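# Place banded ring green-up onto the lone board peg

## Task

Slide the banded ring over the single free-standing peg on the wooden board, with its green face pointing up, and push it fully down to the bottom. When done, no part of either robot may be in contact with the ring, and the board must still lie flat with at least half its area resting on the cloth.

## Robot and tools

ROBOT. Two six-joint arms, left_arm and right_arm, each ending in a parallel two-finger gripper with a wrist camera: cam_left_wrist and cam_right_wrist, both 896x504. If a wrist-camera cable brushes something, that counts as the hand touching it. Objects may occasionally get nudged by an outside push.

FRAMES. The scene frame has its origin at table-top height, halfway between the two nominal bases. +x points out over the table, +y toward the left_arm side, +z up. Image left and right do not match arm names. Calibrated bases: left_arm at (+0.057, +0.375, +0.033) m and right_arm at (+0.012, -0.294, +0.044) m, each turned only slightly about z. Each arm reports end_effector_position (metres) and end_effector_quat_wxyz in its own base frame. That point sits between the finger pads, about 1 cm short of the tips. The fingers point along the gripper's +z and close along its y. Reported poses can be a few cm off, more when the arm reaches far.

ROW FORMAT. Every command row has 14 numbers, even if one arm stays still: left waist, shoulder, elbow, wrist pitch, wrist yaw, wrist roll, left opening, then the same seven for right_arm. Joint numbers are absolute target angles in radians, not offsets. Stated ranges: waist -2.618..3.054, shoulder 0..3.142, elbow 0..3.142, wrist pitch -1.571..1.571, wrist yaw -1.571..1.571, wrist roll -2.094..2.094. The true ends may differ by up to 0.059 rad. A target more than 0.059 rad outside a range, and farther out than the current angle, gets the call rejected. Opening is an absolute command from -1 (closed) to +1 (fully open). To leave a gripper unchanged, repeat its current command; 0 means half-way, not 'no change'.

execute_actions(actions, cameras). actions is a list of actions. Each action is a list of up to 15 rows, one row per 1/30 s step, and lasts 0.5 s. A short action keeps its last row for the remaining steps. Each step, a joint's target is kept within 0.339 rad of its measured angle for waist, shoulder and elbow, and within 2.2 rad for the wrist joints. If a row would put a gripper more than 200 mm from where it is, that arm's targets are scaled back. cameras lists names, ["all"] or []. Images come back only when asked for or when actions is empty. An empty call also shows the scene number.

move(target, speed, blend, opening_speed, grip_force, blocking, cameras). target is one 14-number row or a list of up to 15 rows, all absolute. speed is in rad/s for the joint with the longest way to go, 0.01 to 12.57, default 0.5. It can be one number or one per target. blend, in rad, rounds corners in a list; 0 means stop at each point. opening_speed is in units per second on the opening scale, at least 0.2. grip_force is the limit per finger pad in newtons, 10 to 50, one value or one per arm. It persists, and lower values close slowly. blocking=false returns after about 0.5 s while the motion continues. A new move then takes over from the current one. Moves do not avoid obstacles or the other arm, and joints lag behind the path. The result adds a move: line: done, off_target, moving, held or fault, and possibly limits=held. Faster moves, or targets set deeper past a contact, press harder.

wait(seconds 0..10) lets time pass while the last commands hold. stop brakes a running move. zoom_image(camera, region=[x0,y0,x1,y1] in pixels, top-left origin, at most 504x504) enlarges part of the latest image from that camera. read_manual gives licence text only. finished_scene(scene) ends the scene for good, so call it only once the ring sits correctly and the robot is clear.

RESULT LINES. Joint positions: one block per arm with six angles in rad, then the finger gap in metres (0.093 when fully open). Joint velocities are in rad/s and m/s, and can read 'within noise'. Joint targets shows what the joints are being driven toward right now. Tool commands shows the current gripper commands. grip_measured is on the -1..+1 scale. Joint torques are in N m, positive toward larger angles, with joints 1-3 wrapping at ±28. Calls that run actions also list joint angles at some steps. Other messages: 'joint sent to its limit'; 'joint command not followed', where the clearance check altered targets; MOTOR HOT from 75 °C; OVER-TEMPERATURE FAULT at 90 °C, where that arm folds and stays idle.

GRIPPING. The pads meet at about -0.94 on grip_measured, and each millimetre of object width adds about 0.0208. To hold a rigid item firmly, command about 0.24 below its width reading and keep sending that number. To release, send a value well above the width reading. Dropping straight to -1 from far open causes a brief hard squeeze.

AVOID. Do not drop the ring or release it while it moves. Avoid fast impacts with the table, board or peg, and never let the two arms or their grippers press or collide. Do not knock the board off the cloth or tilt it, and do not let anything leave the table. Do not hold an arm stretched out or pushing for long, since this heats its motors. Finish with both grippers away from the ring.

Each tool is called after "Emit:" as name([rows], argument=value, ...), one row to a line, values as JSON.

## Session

Emit:
execute_actions(actions=[])

Emit:
move(target=[-0.72,1.2,1.0,-0.7,0,0,1,-0.2,0.8,0.7,-0.8,0,0,1], speed=1.2, cameras=["all"])

Scene clock: 0.00 s.
left_arm: end_effector_position=(+0.3955, -0.0006, +0.0871) grip_measured=+1.000 end_effector_quat_wxyz=(+0.550, -0.058, +0.829, +0.075) | right_arm: end_effector_position=(+0.3870, -0.0189, +0.0813) grip_measured=+1.000 end_effector_quat_wxyz=(+0.547, +0.048, +0.835, -0.043)
Joint positions: left_arm=[-0.132 1.567 0.436 0.718 -0.31 -0.067 0.093] | right_arm=[0.008 1.538 0.388 0.736 0.132 0.037 0.093]
Joint velocities: within noise
Joint torques (N m): no reading
Heat: left arm: 30 °C; right arm: 29 °C.
Joint targets: left_arm=[-0.132 1.561 0.444 0.719 -0.310 -0.067] | right_arm=[0.008 1.528 0.400 0.749 0.132 0.037]
Tool commands: left_gripper/opening=+1.0 right_gripper/opening=+1.0

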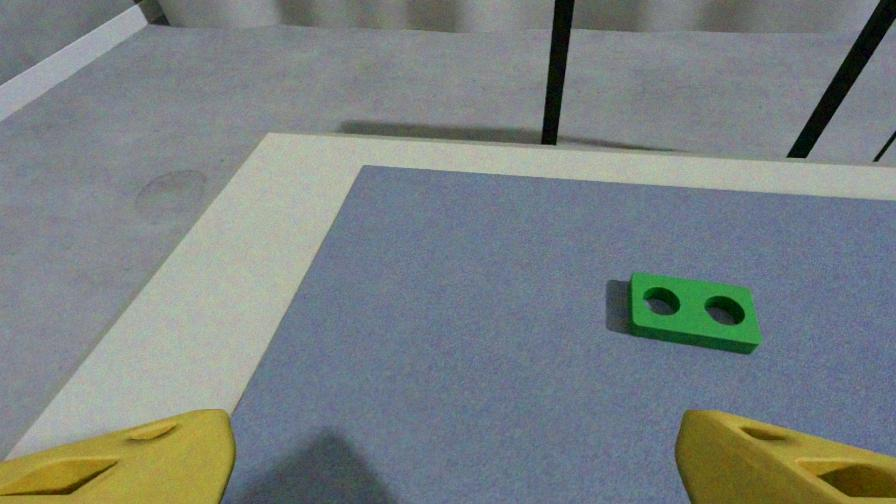

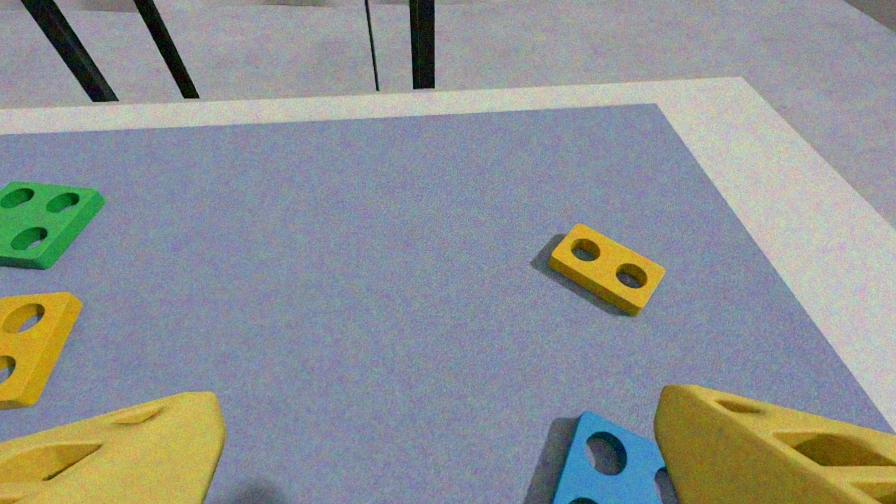

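Scene clock: 2.23 s.
left_arm: end_effector_position=(+0.2472, -0.2132, +0.1686) grip_measured=+1.000 end_effector_quat_wxyz=(+0.300, +0.327, +0.890, -0.110) | right_arm: end_effector_position=(+0.2242, -0.0462, +0.1301) grip_measured=+1.000 end_effector_quat_wxyz=(+0.302, +0.098, +0.948, -0.034)
Joint positions: left_arm=[-0.716 1.213 0.977 -0.685 -0.007 -0.009 0.093] | right_arm=[-0.194 0.806 0.66 -0.806 0.012 0.007 0.093]
Joint torques (N m): left_arm=[-0.29 -4.75 8.65 1.71 0 0.15] | right_arm=[-0.5 -1.09 11.78 1.5 -0.15 0.02]
Heat: left arm: 30 °C; right arm: 29 °C.
Joint targets: left_arm=[-0.720 1.200 1.000 -0.700 0.000 0.000] | right_arm=[-0.200 0.800 0.700 -0.800 0.000 0.000]
move: off_target (right_arm); right_arm: the elbow is farthest, 0.040 rad from its target

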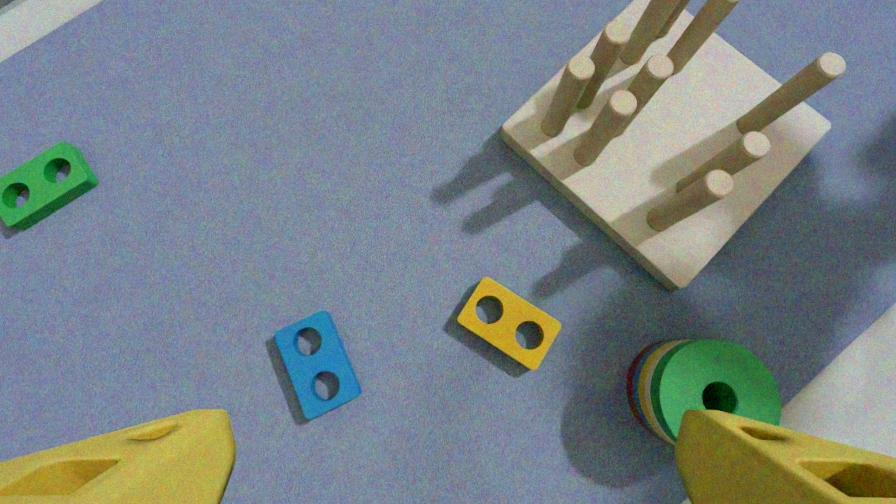

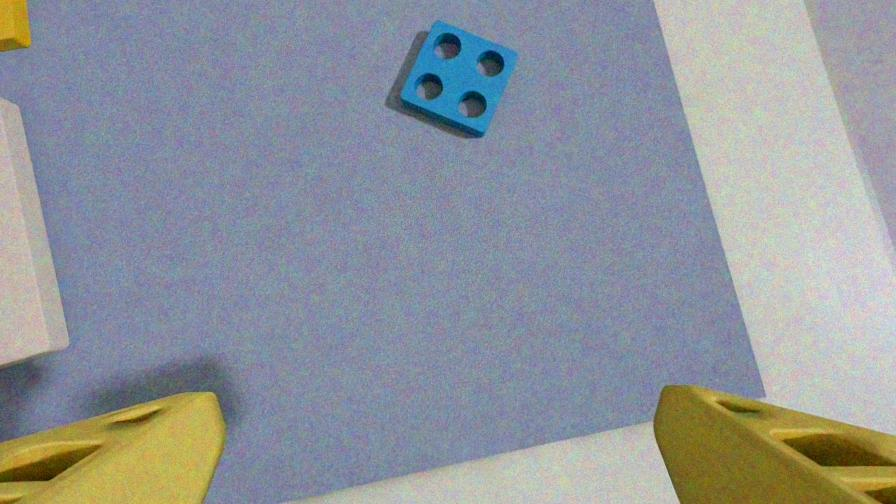

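Emit:
move(target=[-0.95,0.197,0.319,-0.522,0,0,-0.5,0.6,1.2,1.03,-0.75,0,0,1], speed=1.0, cameras=["all"])

Scene clock: 4.50 s.
left_arm: end_effector_position=(+0.1290, -0.1767, +0.1566) grip_measured=-0.498 end_effector_quat_wxyz=(+0.484, +0.377, +0.750, -0.247) | right_arm: end_effector_position=(+0.2576, +0.1735, +0.1670) grip_measured=+1.000 end_effector_quat_wxyz=(+0.281, -0.277, +0.915, +0.084)
Joint positions: left_arm=[-0.944 0.205 0.324 -0.542 -0.005 -0.009 0.021] | right_arm=[0.596 1.192 0.987 -0.77 0.006 0.006 0.093]
Joint torques (N m): left_arm=[-0.4 1.06 6.56 2.76 -0.04 0.11] | right_arm=[0.46 -2.59 11.95 1.63 -0.09 0.04]
Heat: left arm: 30 °C; right arm: 29 °C.
Joint targets: left_arm=[-0.950 0.197 0.319 -0.522 0.000 0.000] | right_arm=[0.600 1.200 1.030 -0.750 0.000 0.000]
move: off_target (right_arm); right_arm: the elbow is farthest, 0.043 rad from its target

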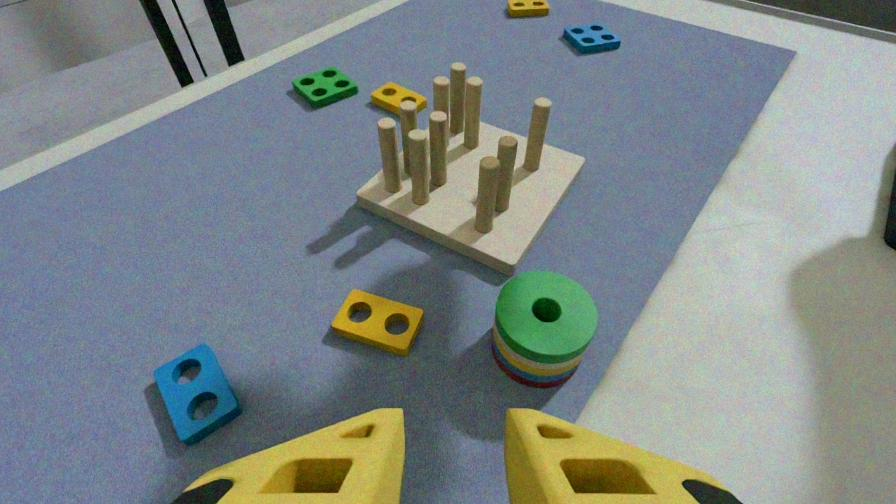

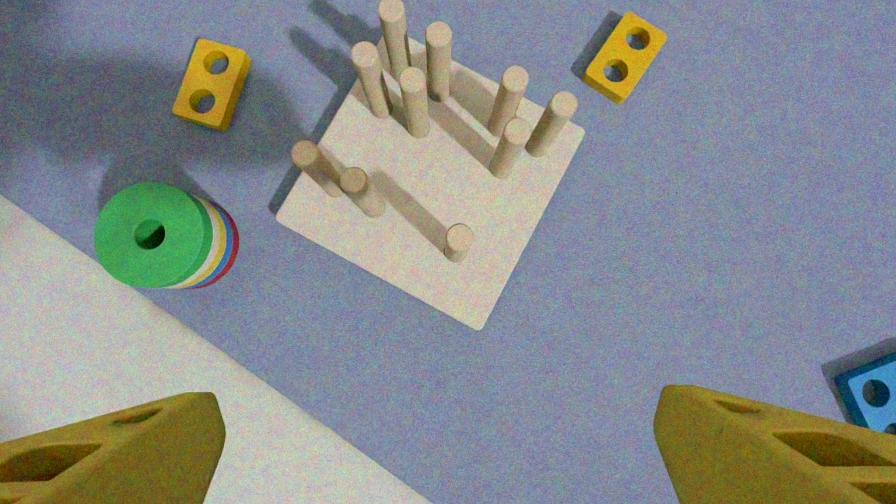

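Emit:
move(target=[-0.95,0.197,0.319,-0.522,0,0,-0.5,1.025,2.153,1.922,-1.317,0,-1.85,1], speed=1.0, cameras=["all"])

Scene clock: 8.73 s.
left_arm: end_effector_position=(+0.1290, -0.1767, +0.1567) grip_measured=-0.498 end_effector_quat_wxyz=(+0.484, +0.377, +0.750, -0.247) | right_arm: end_effector_position=(+0.2167, +0.3553, +0.0880) grip_measured=+1.000 end_effector_quat_wxyz=(+0.000, +0.990, -0.138, +0.004)
Joint positions: left_arm=[-0.944 0.205 0.324 -0.541 -0.005 -0.009 0.021] | right_arm=[1.026 2.144 1.885 -1.309 0.006 -1.838 0.093]
Joint torques (N m): left_arm=[-0.35 1.05 6.54 2.72 -0.06 0.13] | right_arm=[0.09 -9.03 10.28 0.13 -0.15 -0.01]
Heat: left arm: 31 °C; right arm: 30 °C.
Joint targets: left_arm=[-0.950 0.197 0.319 -0.522 0.000 0.000] | right_arm=[1.025 2.153 1.922 -1.317 0.000 -1.850]
move: off_target (right_arm); right_arm: the elbow is farthest, 0.037 rad from its target

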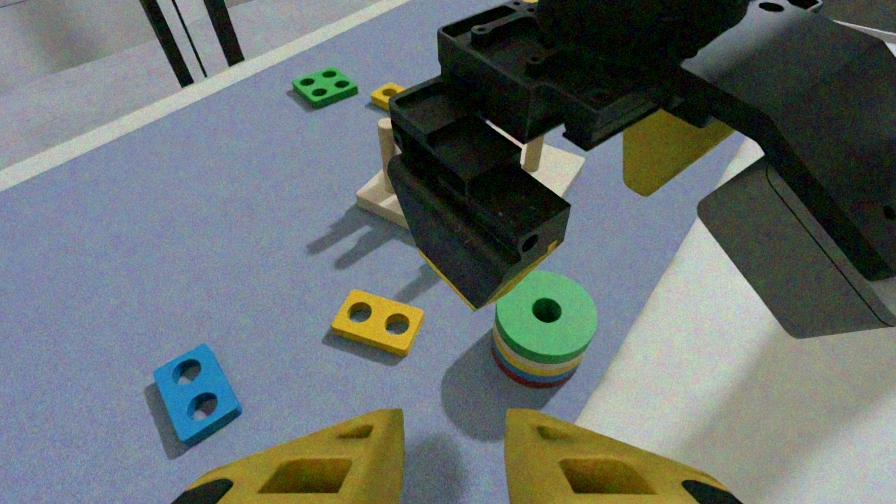

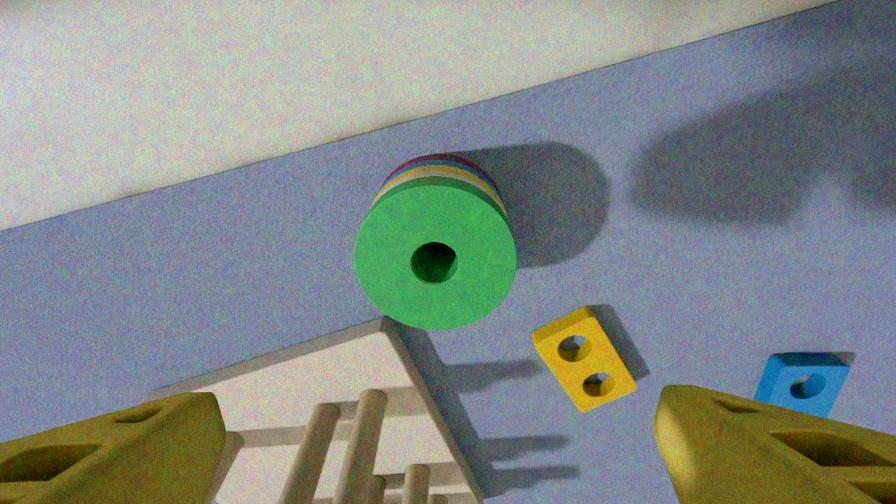

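Emit:
move([
  [-0.95,0.197,0.319,-0.522,0,0,-0.5,1.025,2.235,1.592,-0.942,0,-1.85,1],
  [-0.95,0.197,0.319,-0.522,0,0,-0.5,1.025,2.235,1.592,-0.942,0,-1.85,-0.1],
], speed=0.4, opening_speed=0.8, cameras=["cam_right_wrist"])

Scene clock: 12.67 s.
left_arm: end_effector_position=(+0.1290, -0.1767, +0.1567) grip_measured=-0.498 end_effector_quat_wxyz=(+0.484, +0.377, +0.750, -0.247) | right_arm: end_effector_position=(+0.2149, +0.3524, -0.0152) grip_measured=+0.170 end_effector_quat_wxyz=(+0.005, +0.990, -0.138, +0.001)
Joint positions: left_arm=[-0.944 0.205 0.324 -0.541 -0.005 -0.009 0.021] | right_arm=[1.026 2.228 1.6 -0.951 0.006 -1.84 0.053]
Joint torques (N m): left_arm=[-0.42 0.88 6.5 2.74 -0.01 0.09] | right_arm=[0.01 -9.35 5.53 0.29 -0.15 0]
Heat: left arm: 31 °C; right arm: 31 °C.
Joint targets: left_arm=[-0.950 0.197 0.319 -0.522 0.000 0.000] | right_arm=[1.025 2.235 1.592 -0.942 0.000 -1.850]
move: done
Images, in order (width x height): cam_right_wrist 896x504.

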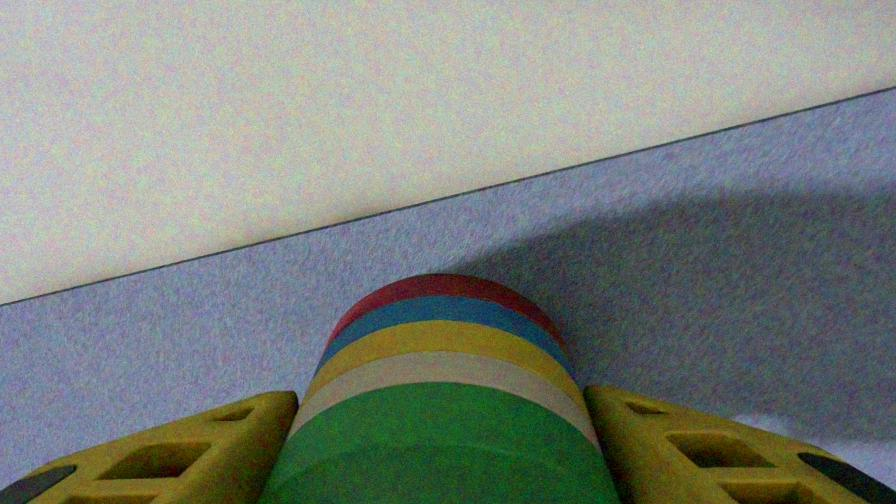

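Emit:
move([
  [-0.95,0.197,0.319,-0.522,0,0,-0.5,1.025,2.14,1.915,-1.317,0,-1.85,-0.1],
  [-0.95,0.197,0.319,-0.522,0,0,-0.5,0.593,1.93,1.63,-1.25,0,-1.85,-0.1],
  [-0.95,0.197,0.319,-0.522,0,0,-0.5,0.593,2.003,1.677,-1.214,0,-1.85,-0.1],
], speed=0.6, blend=[0.05,0,0], cameras=["all"])

Emit:
zoom_image(camera="cam_left_wrist", region=[420, 20, 640, 250])

Scene clock: 16.00 s.
left_arm: end_effector_position=(+0.1290, -0.1767, +0.1567) grip_measured=-0.498 end_effector_quat_wxyz=(+0.484, +0.377, +0.750, -0.247) | right_arm: end_effector_position=(+0.3151, +0.2089, +0.0833) grip_measured=+0.154 end_effector_quat_wxyz=(+0.004, +0.937, -0.349, +0.001)
Joint positions: left_arm=[-0.944 0.205 0.324 -0.541 -0.005 -0.009 0.021] | right_arm=[0.588 1.995 1.642 -1.222 0.006 -1.84 0.053]
Joint torques (N m): left_arm=[-0.47 0.92 6.56 2.76 0 0.15] | right_arm=[0.64 -7.92 10.09 0.31 -0.14 0.01]
Heat: left arm: 31 °C; right arm: 33 °C.
Joint targets: left_arm=[-0.950 0.197 0.319 -0.522 0.000 0.000] | right_arm=[0.593 2.003 1.677 -1.214 0.000 -1.850]
move: done

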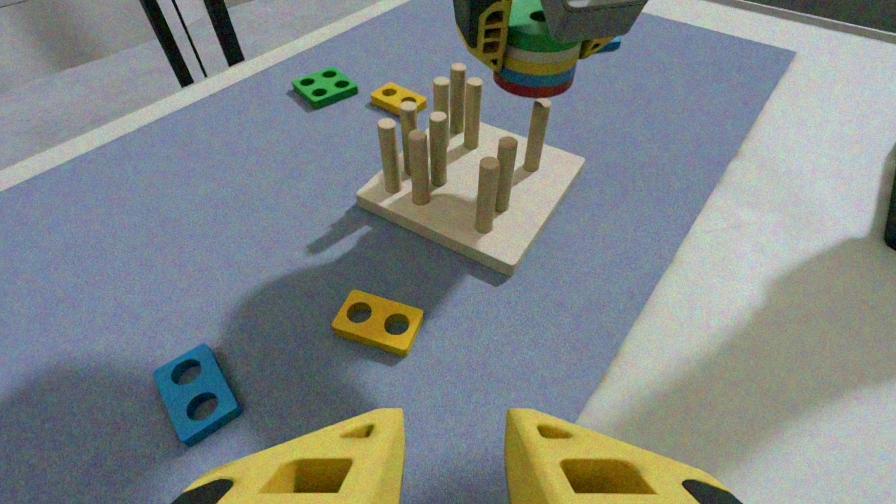

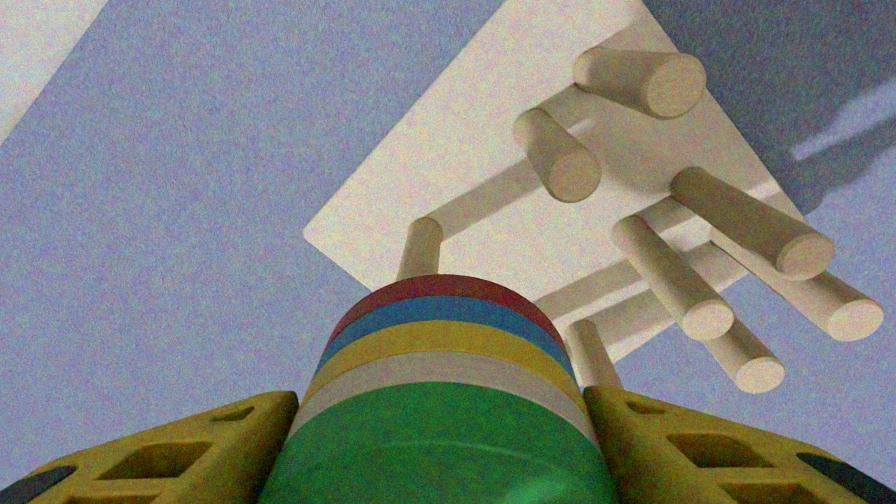

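Scaled by 2.191 from the camera's 896x504 image, which has a finer 1280x720 frame.

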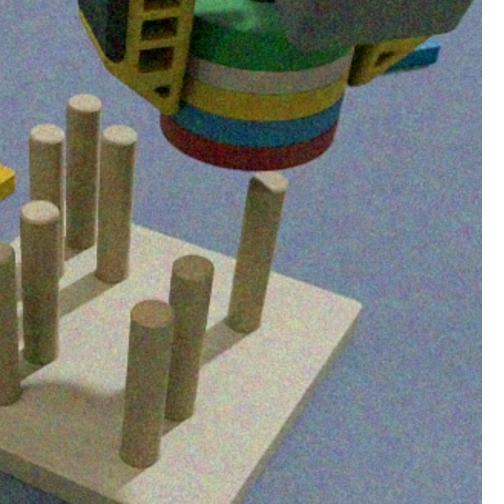

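Emit:
move([
  [-0.95,0.197,0.319,-0.522,0,0,-0.5,0.604,1.90,1.60,-1.22,0,-1.85,-0.1],
  [-0.95,0.197,0.319,-0.522,0,0,-0.5,0.604,1.977,1.536,-1.144,0,-1.85,-0.1],
], speed=0.35, cameras=["all"])

Emit:
zoom_image(camera="cam_left_wrist", region=[420, 20, 640, 250])

Scene clock: 18.47 s.
left_arm: end_effector_position=(+0.1290, -0.1767, +0.1567) grip_measured=-0.498 end_effector_quat_wxyz=(+0.484, +0.377, +0.750, -0.247) | right_arm: end_effector_position=(+0.3046, +0.2067, +0.0666) grip_measured=+0.154 end_effector_quat_wxyz=(+0.006, +0.939, -0.344, -0.001)
Joint positions: left_arm=[-0.944 0.205 0.324 -0.541 -0.005 -0.009 0.021] | right_arm=[0.599 1.972 1.543 -1.153 0.006 -1.84 0.053]
Joint torques (N m): left_arm=[-0.38 1.06 6.75 2.74 -0.04 0.16] | right_arm=[0.61 -8.05 5.94 0.27 -0.14 0.01]
Heat: left arm: 32 °C; right arm: 34 °C.
Joint targets: left_arm=[-0.950 0.197 0.319 -0.522 0.000 0.000] | right_arm=[0.604 1.977 1.536 -1.144 0.000 -1.850]
move: done

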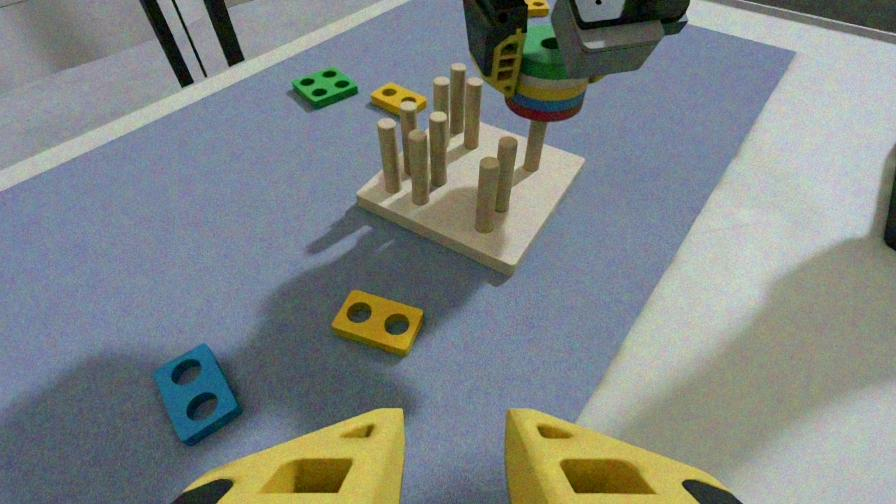

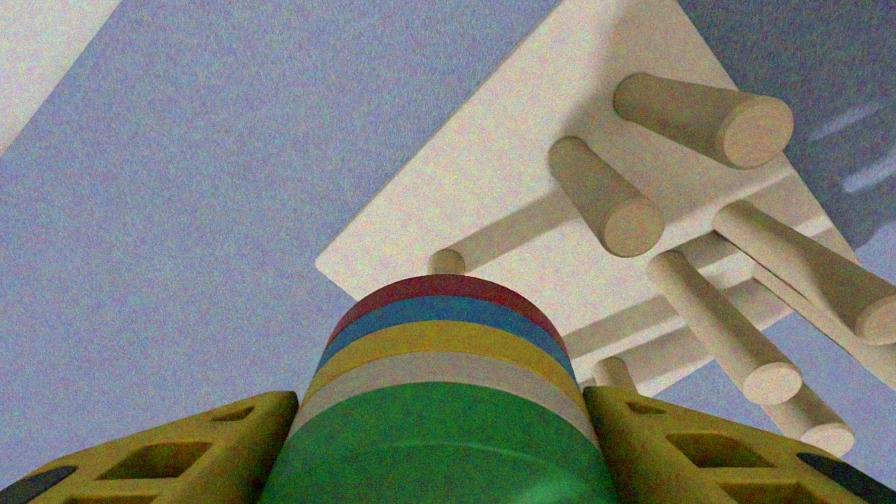

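Scaled by 2.191 from the camera's 896x504 image, which has a finer 1280x720 frame.

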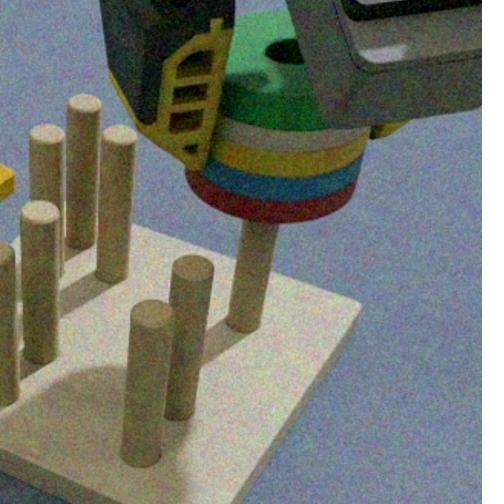

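Emit:
move(target=[-0.95,0.197,0.319,-0.522,0,0,-0.5,0.603,1.998,1.453,-1.031,0,-1.85,-0.1], speed=0.2, cameras=["all"])

Scene clock: 19.77 s.
left_arm: end_effector_position=(+0.1290, -0.1767, +0.1567) grip_measured=-0.498 end_effector_quat_wxyz=(+0.484, +0.377, +0.750, -0.247) | right_arm: end_effector_position=(+0.3052, +0.2053, +0.0586) grip_measured=+0.153 end_effector_quat_wxyz=(+0.003, +0.939, -0.344, +0.007)
Joint positions: left_arm=[-0.944 0.205 0.324 -0.541 -0.005 -0.009 0.021] | right_arm=[0.599 1.963 1.497 -1.101 0.015 -1.84 0.053]
Joint torques (N m): left_arm=[-0.31 0.95 6.63 2.73 0.02 0.15] | right_arm=[0.5 -5.45 2.32 1.02 -0.25 0]
Heat: left arm: 32 °C; right arm: 34 °C.
Joint targets: left_arm=[-0.950 0.197 0.319 -0.522 0.000 0.000] | right_arm=[0.603 1.998 1.453 -1.031 0.000 -1.850]
move: off_target (right_arm); right_arm: the wrist pitch is farthest, 0.070 rad from its target

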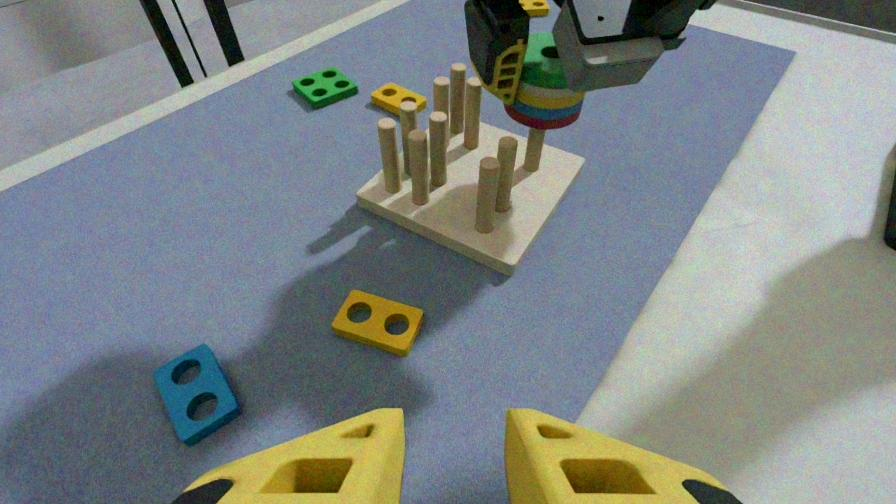

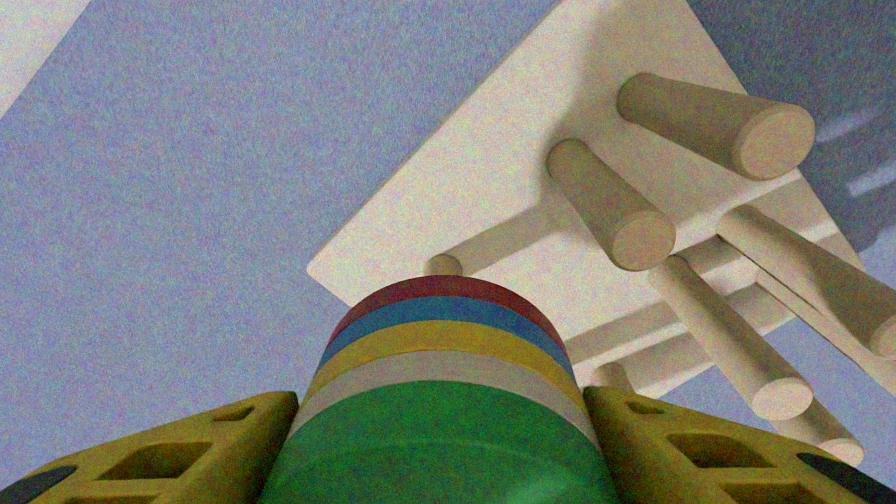

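Emit:
zoom_image(camera="cam_left_wrist", region=[470, 20, 610, 190])

Emit:
zoom_image(camera="cam_right_wrist", region=[300, 220, 600, 420])

Scaled by 2.965 from the camera's 896x504 image, which has a finer 1280x720 frame.

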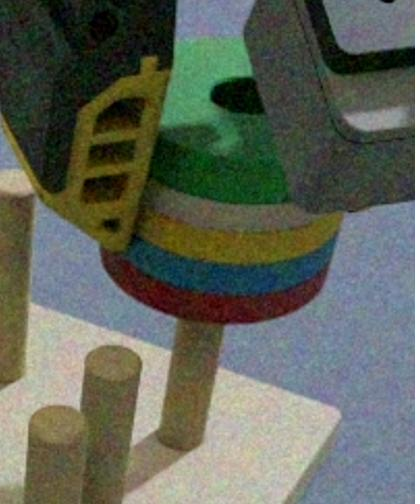

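Scaled by 1.680 from the camera's 896x504 image, which has a finer 1280x720 frame.

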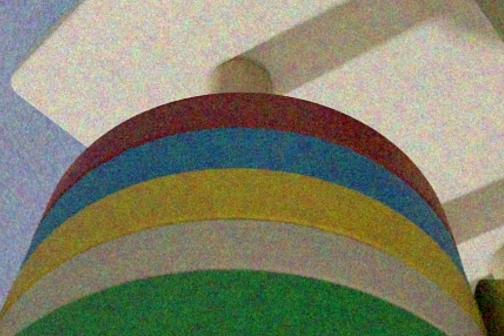

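Emit:
move([
  [-0.95,0.197,0.319,-0.522,0,0,-0.5,0.603,1.90,1.62,-1.25,0,-1.85,-0.1],
  [-0.95,0.197,0.319,-0.522,0,0,-0.5,0.603,1.981,1.552,-1.150,0,-1.85,-0.1],
  [-0.95,0.197,0.319,-0.522,0,0,-0.5,0.603,1.987,1.493,-1.088,0,-1.85,-0.1],
], speed=0.25, cameras=["all"])

Scene clock: 24.60 s.
left_arm: end_effector_position=(+0.1290, -0.1768, +0.1567) grip_measured=-0.498 end_effector_quat_wxyz=(+0.484, +0.377, +0.750, -0.247) | right_arm: end_effector_position=(+0.3056, +0.2052, +0.0545) grip_measured=+0.153 end_effector_quat_wxyz=(+0.008, +0.939, -0.344, +0.005)
Joint positions: left_arm=[-0.944 0.205 0.324 -0.541 -0.005 -0.009 0.021] | right_arm=[0.599 1.979 1.502 -1.102 0.017 -1.84 0.053]
Joint torques (N m): left_arm=[-0.34 0.72 6.72 2.75 -0.02 0.07] | right_arm=[0.51 -7.73 5.63 0.35 -0.27 0]
Heat: left arm: 32 °C; right arm: 35 °C.
Joint targets: left_arm=[-0.950 0.197 0.319 -0.522 0.000 0.000] | right_arm=[0.603 1.987 1.493 -1.088 0.000 -1.850]
move: done

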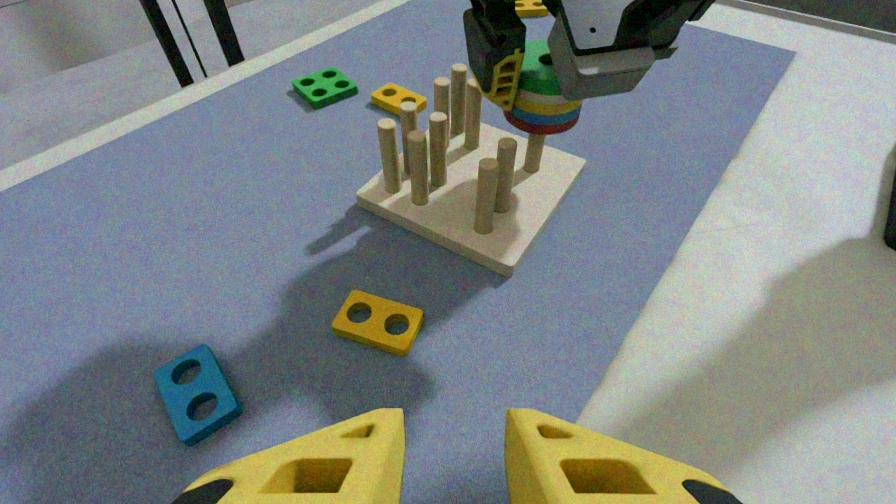

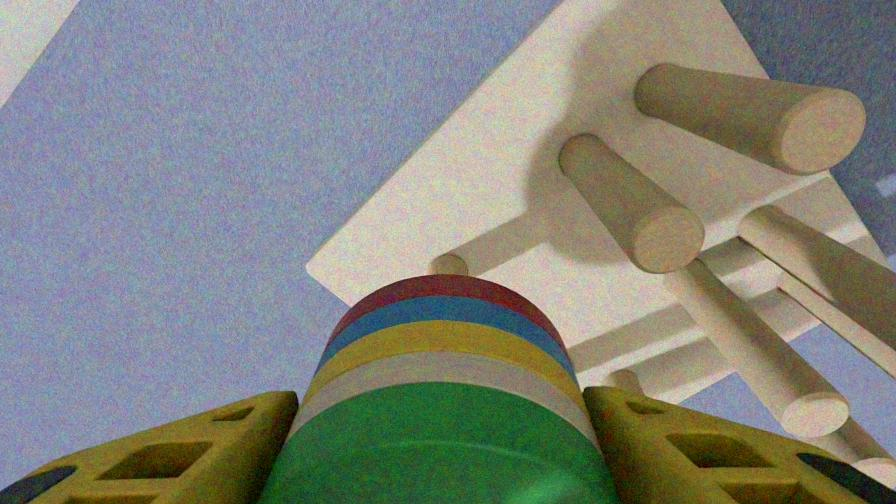

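Emit:
move([
  [-0.95,0.197,0.319,-0.522,0,0,-0.5,0.603,2.003,1.452,-1.031,0,-1.85,-0.1],
  [-0.95,0.197,0.319,-0.522,0,0,-0.5,0.603,2.056,1.371,-0.89,0,-1.85,-0.1],
], speed=0.2, cameras=["all"])

Emit:
zoom_image(camera="cam_left_wrist", region=[450, 40, 630, 220])

Scene clock: 26.70 s.
left_arm: end_effector_position=(+0.1290, -0.1768, +0.1567) grip_measured=-0.498 end_effector_quat_wxyz=(+0.484, +0.377, +0.750, -0.247) | right_arm: end_effector_position=(+0.3065, +0.2058, +0.0011) grip_measured=+0.153 end_effector_quat_wxyz=(+0.007, +0.939, -0.344, +0.005)
Joint positions: left_arm=[-0.944 0.205 0.324 -0.541 -0.005 -0.009 0.021] | right_arm=[0.599 2.047 1.379 -0.909 0.017 -1.84 0.053]
Joint torques (N m): left_arm=[-0.42 1.03 6.46 2.72 -0.01 0.11] | right_arm=[0.49 -7.95 5.35 0.4 -0.26 0.01]
Heat: left arm: 33 °C; right arm: 35 °C.
Joint targets: left_arm=[-0.950 0.197 0.319 -0.522 0.000 0.000] | right_arm=[0.603 2.056 1.371 -0.890 0.000 -1.850]
move: done

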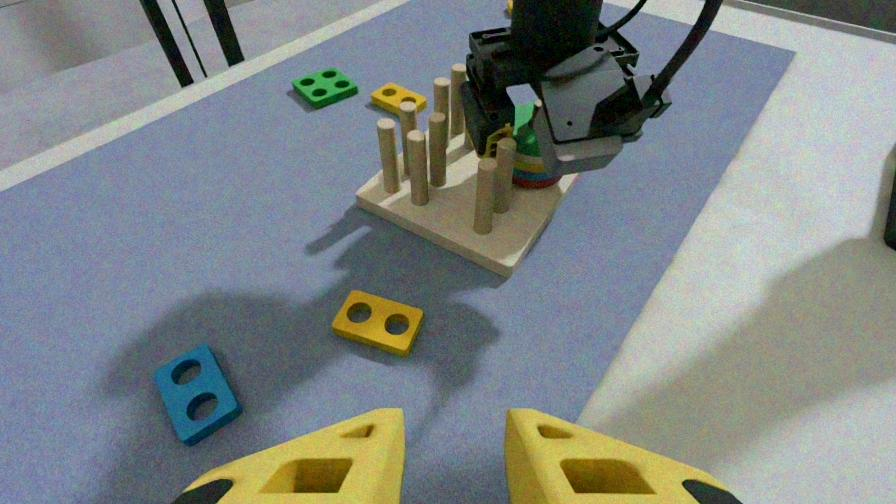

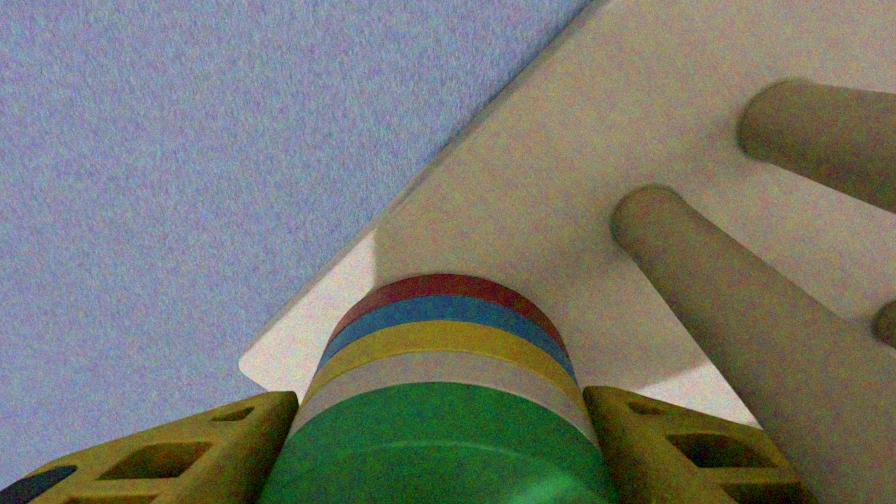

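Scaled by 2.800 from the camera's 896x504 image, which has a finer 1280x720 frame.

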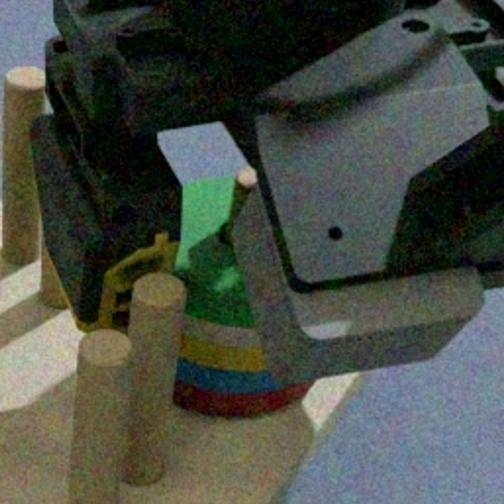

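Emit:
move([
  [-0.95,0.197,0.319,-0.522,0,0,-0.5,0.603,2.058,1.355,-0.873,0,-1.85,-0.1],
  [-0.95,0.197,0.319,-0.522,0,0,-0.5,0.603,2.058,1.355,-0.873,0,-1.85,0.5],
], speed=0.2, opening_speed=0.7, cameras=["cam_right_wrist"])

Emit:
move([
  [-0.95,0.197,0.319,-0.522,0,0,-0.5,0.603,2.0,1.495,-1.066,0,-1.85,0.5],
  [-0.95,0.197,0.319,-0.522,0,0,-0.5,0.603,1.985,1.62,-1.21,0,-1.85,0.5],
  [-0.95,0.197,0.319,-0.522,0,0,-0.5,0.603,1.85,1.65,-1.35,0,-1.85,0.5],
], speed=0.4, blend=0.03, cameras=["all"])

Scene clock: 28.73 s.
left_arm: end_effector_position=(+0.1290, -0.1768, +0.1567) grip_measured=-0.498 end_effector_quat_wxyz=(+0.484, +0.377, +0.750, -0.247) | right_arm: end_effector_position=(+0.3081, +0.2068, -0.0018) grip_measured=+0.499 end_effector_quat_wxyz=(+0.002, +0.939, -0.344, +0.009)
Joint positions: left_arm=[-0.944 0.205 0.324 -0.541 -0.005 -0.009 0.021] | right_arm=[0.599 2.047 1.366 -0.882 0.017 -1.84 0.069]
Joint torques (N m): left_arm=[-0.38 0.96 6.69 2.73 -0.03 0.12] | right_arm=[0.51 -7.76 5.07 0.33 -0.27 0]
Heat: left arm: 33 °C; right arm: 35 °C.
Joint targets: left_arm=[-0.950 0.197 0.319 -0.522 0.000 0.000] | right_arm=[0.603 2.058 1.355 -0.873 0.000 -1.850]
move: done
Images, in order (width x height): cam_right_wrist 896x504.

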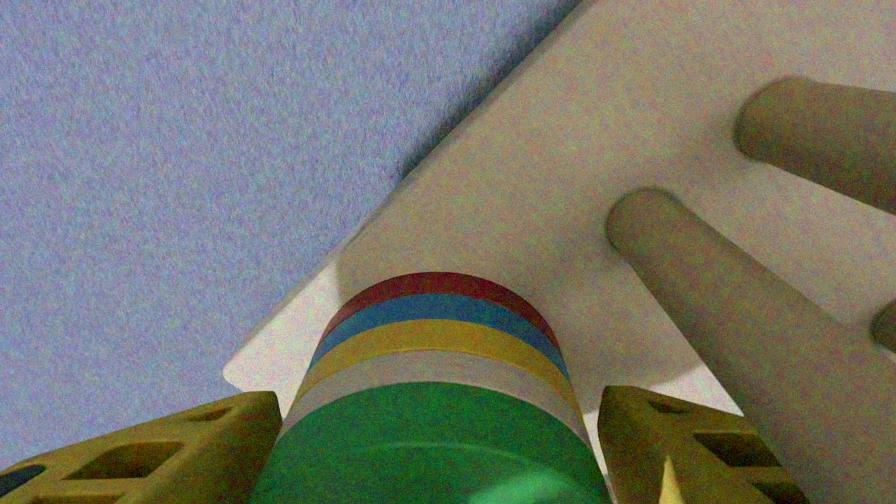

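Scene clock: 30.63 s.
left_arm: end_effector_position=(+0.1290, -0.1768, +0.1567) grip_measured=-0.498 end_effector_quat_wxyz=(+0.484, +0.377, +0.750, -0.247) | right_arm: end_effector_position=(+0.2869, +0.1925, +0.1181) grip_measured=+0.499 end_effector_quat_wxyz=(+0.016, +0.939, -0.344, -0.002)
Joint positions: left_arm=[-0.944 0.205 0.324 -0.541 -0.005 -0.009 0.021] | right_arm=[0.599 1.879 1.621 -1.341 0.016 -1.84 0.069]
Joint torques (N m): left_arm=[-0.32 0.64 6.65 2.74 -0.01 0.11] | right_arm=[0.51 -10.19 9.44 0.07 -0.26 0]
Heat: left arm: 33 °C; right arm: 35 °C.
Joint targets: left_arm=[-0.950 0.197 0.319 -0.522 0.000 0.000] | right_arm=[0.603 1.850 1.650 -1.350 0.000 -1.850]
move: done

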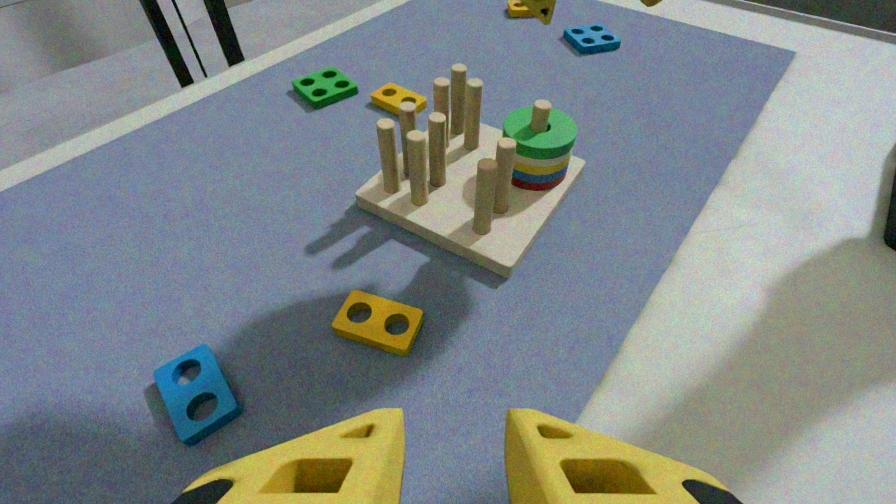

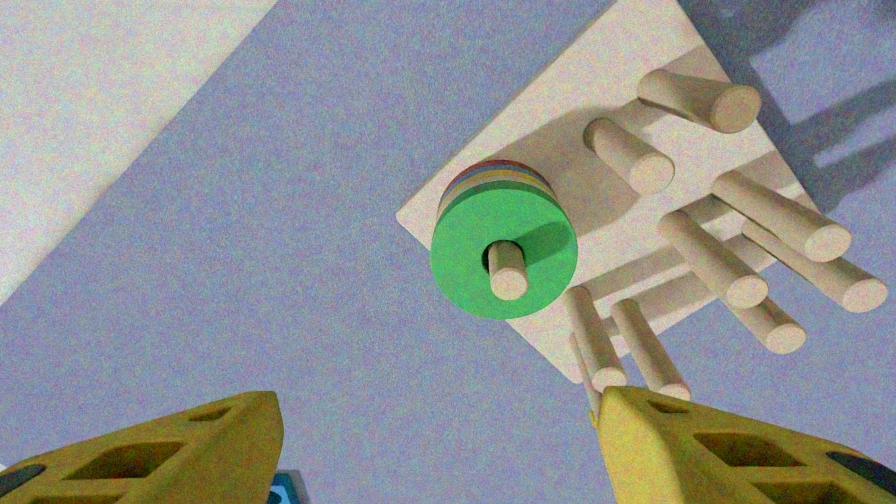

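Emit:
finished_scene(scene=2)

The scene is finished: the task was done.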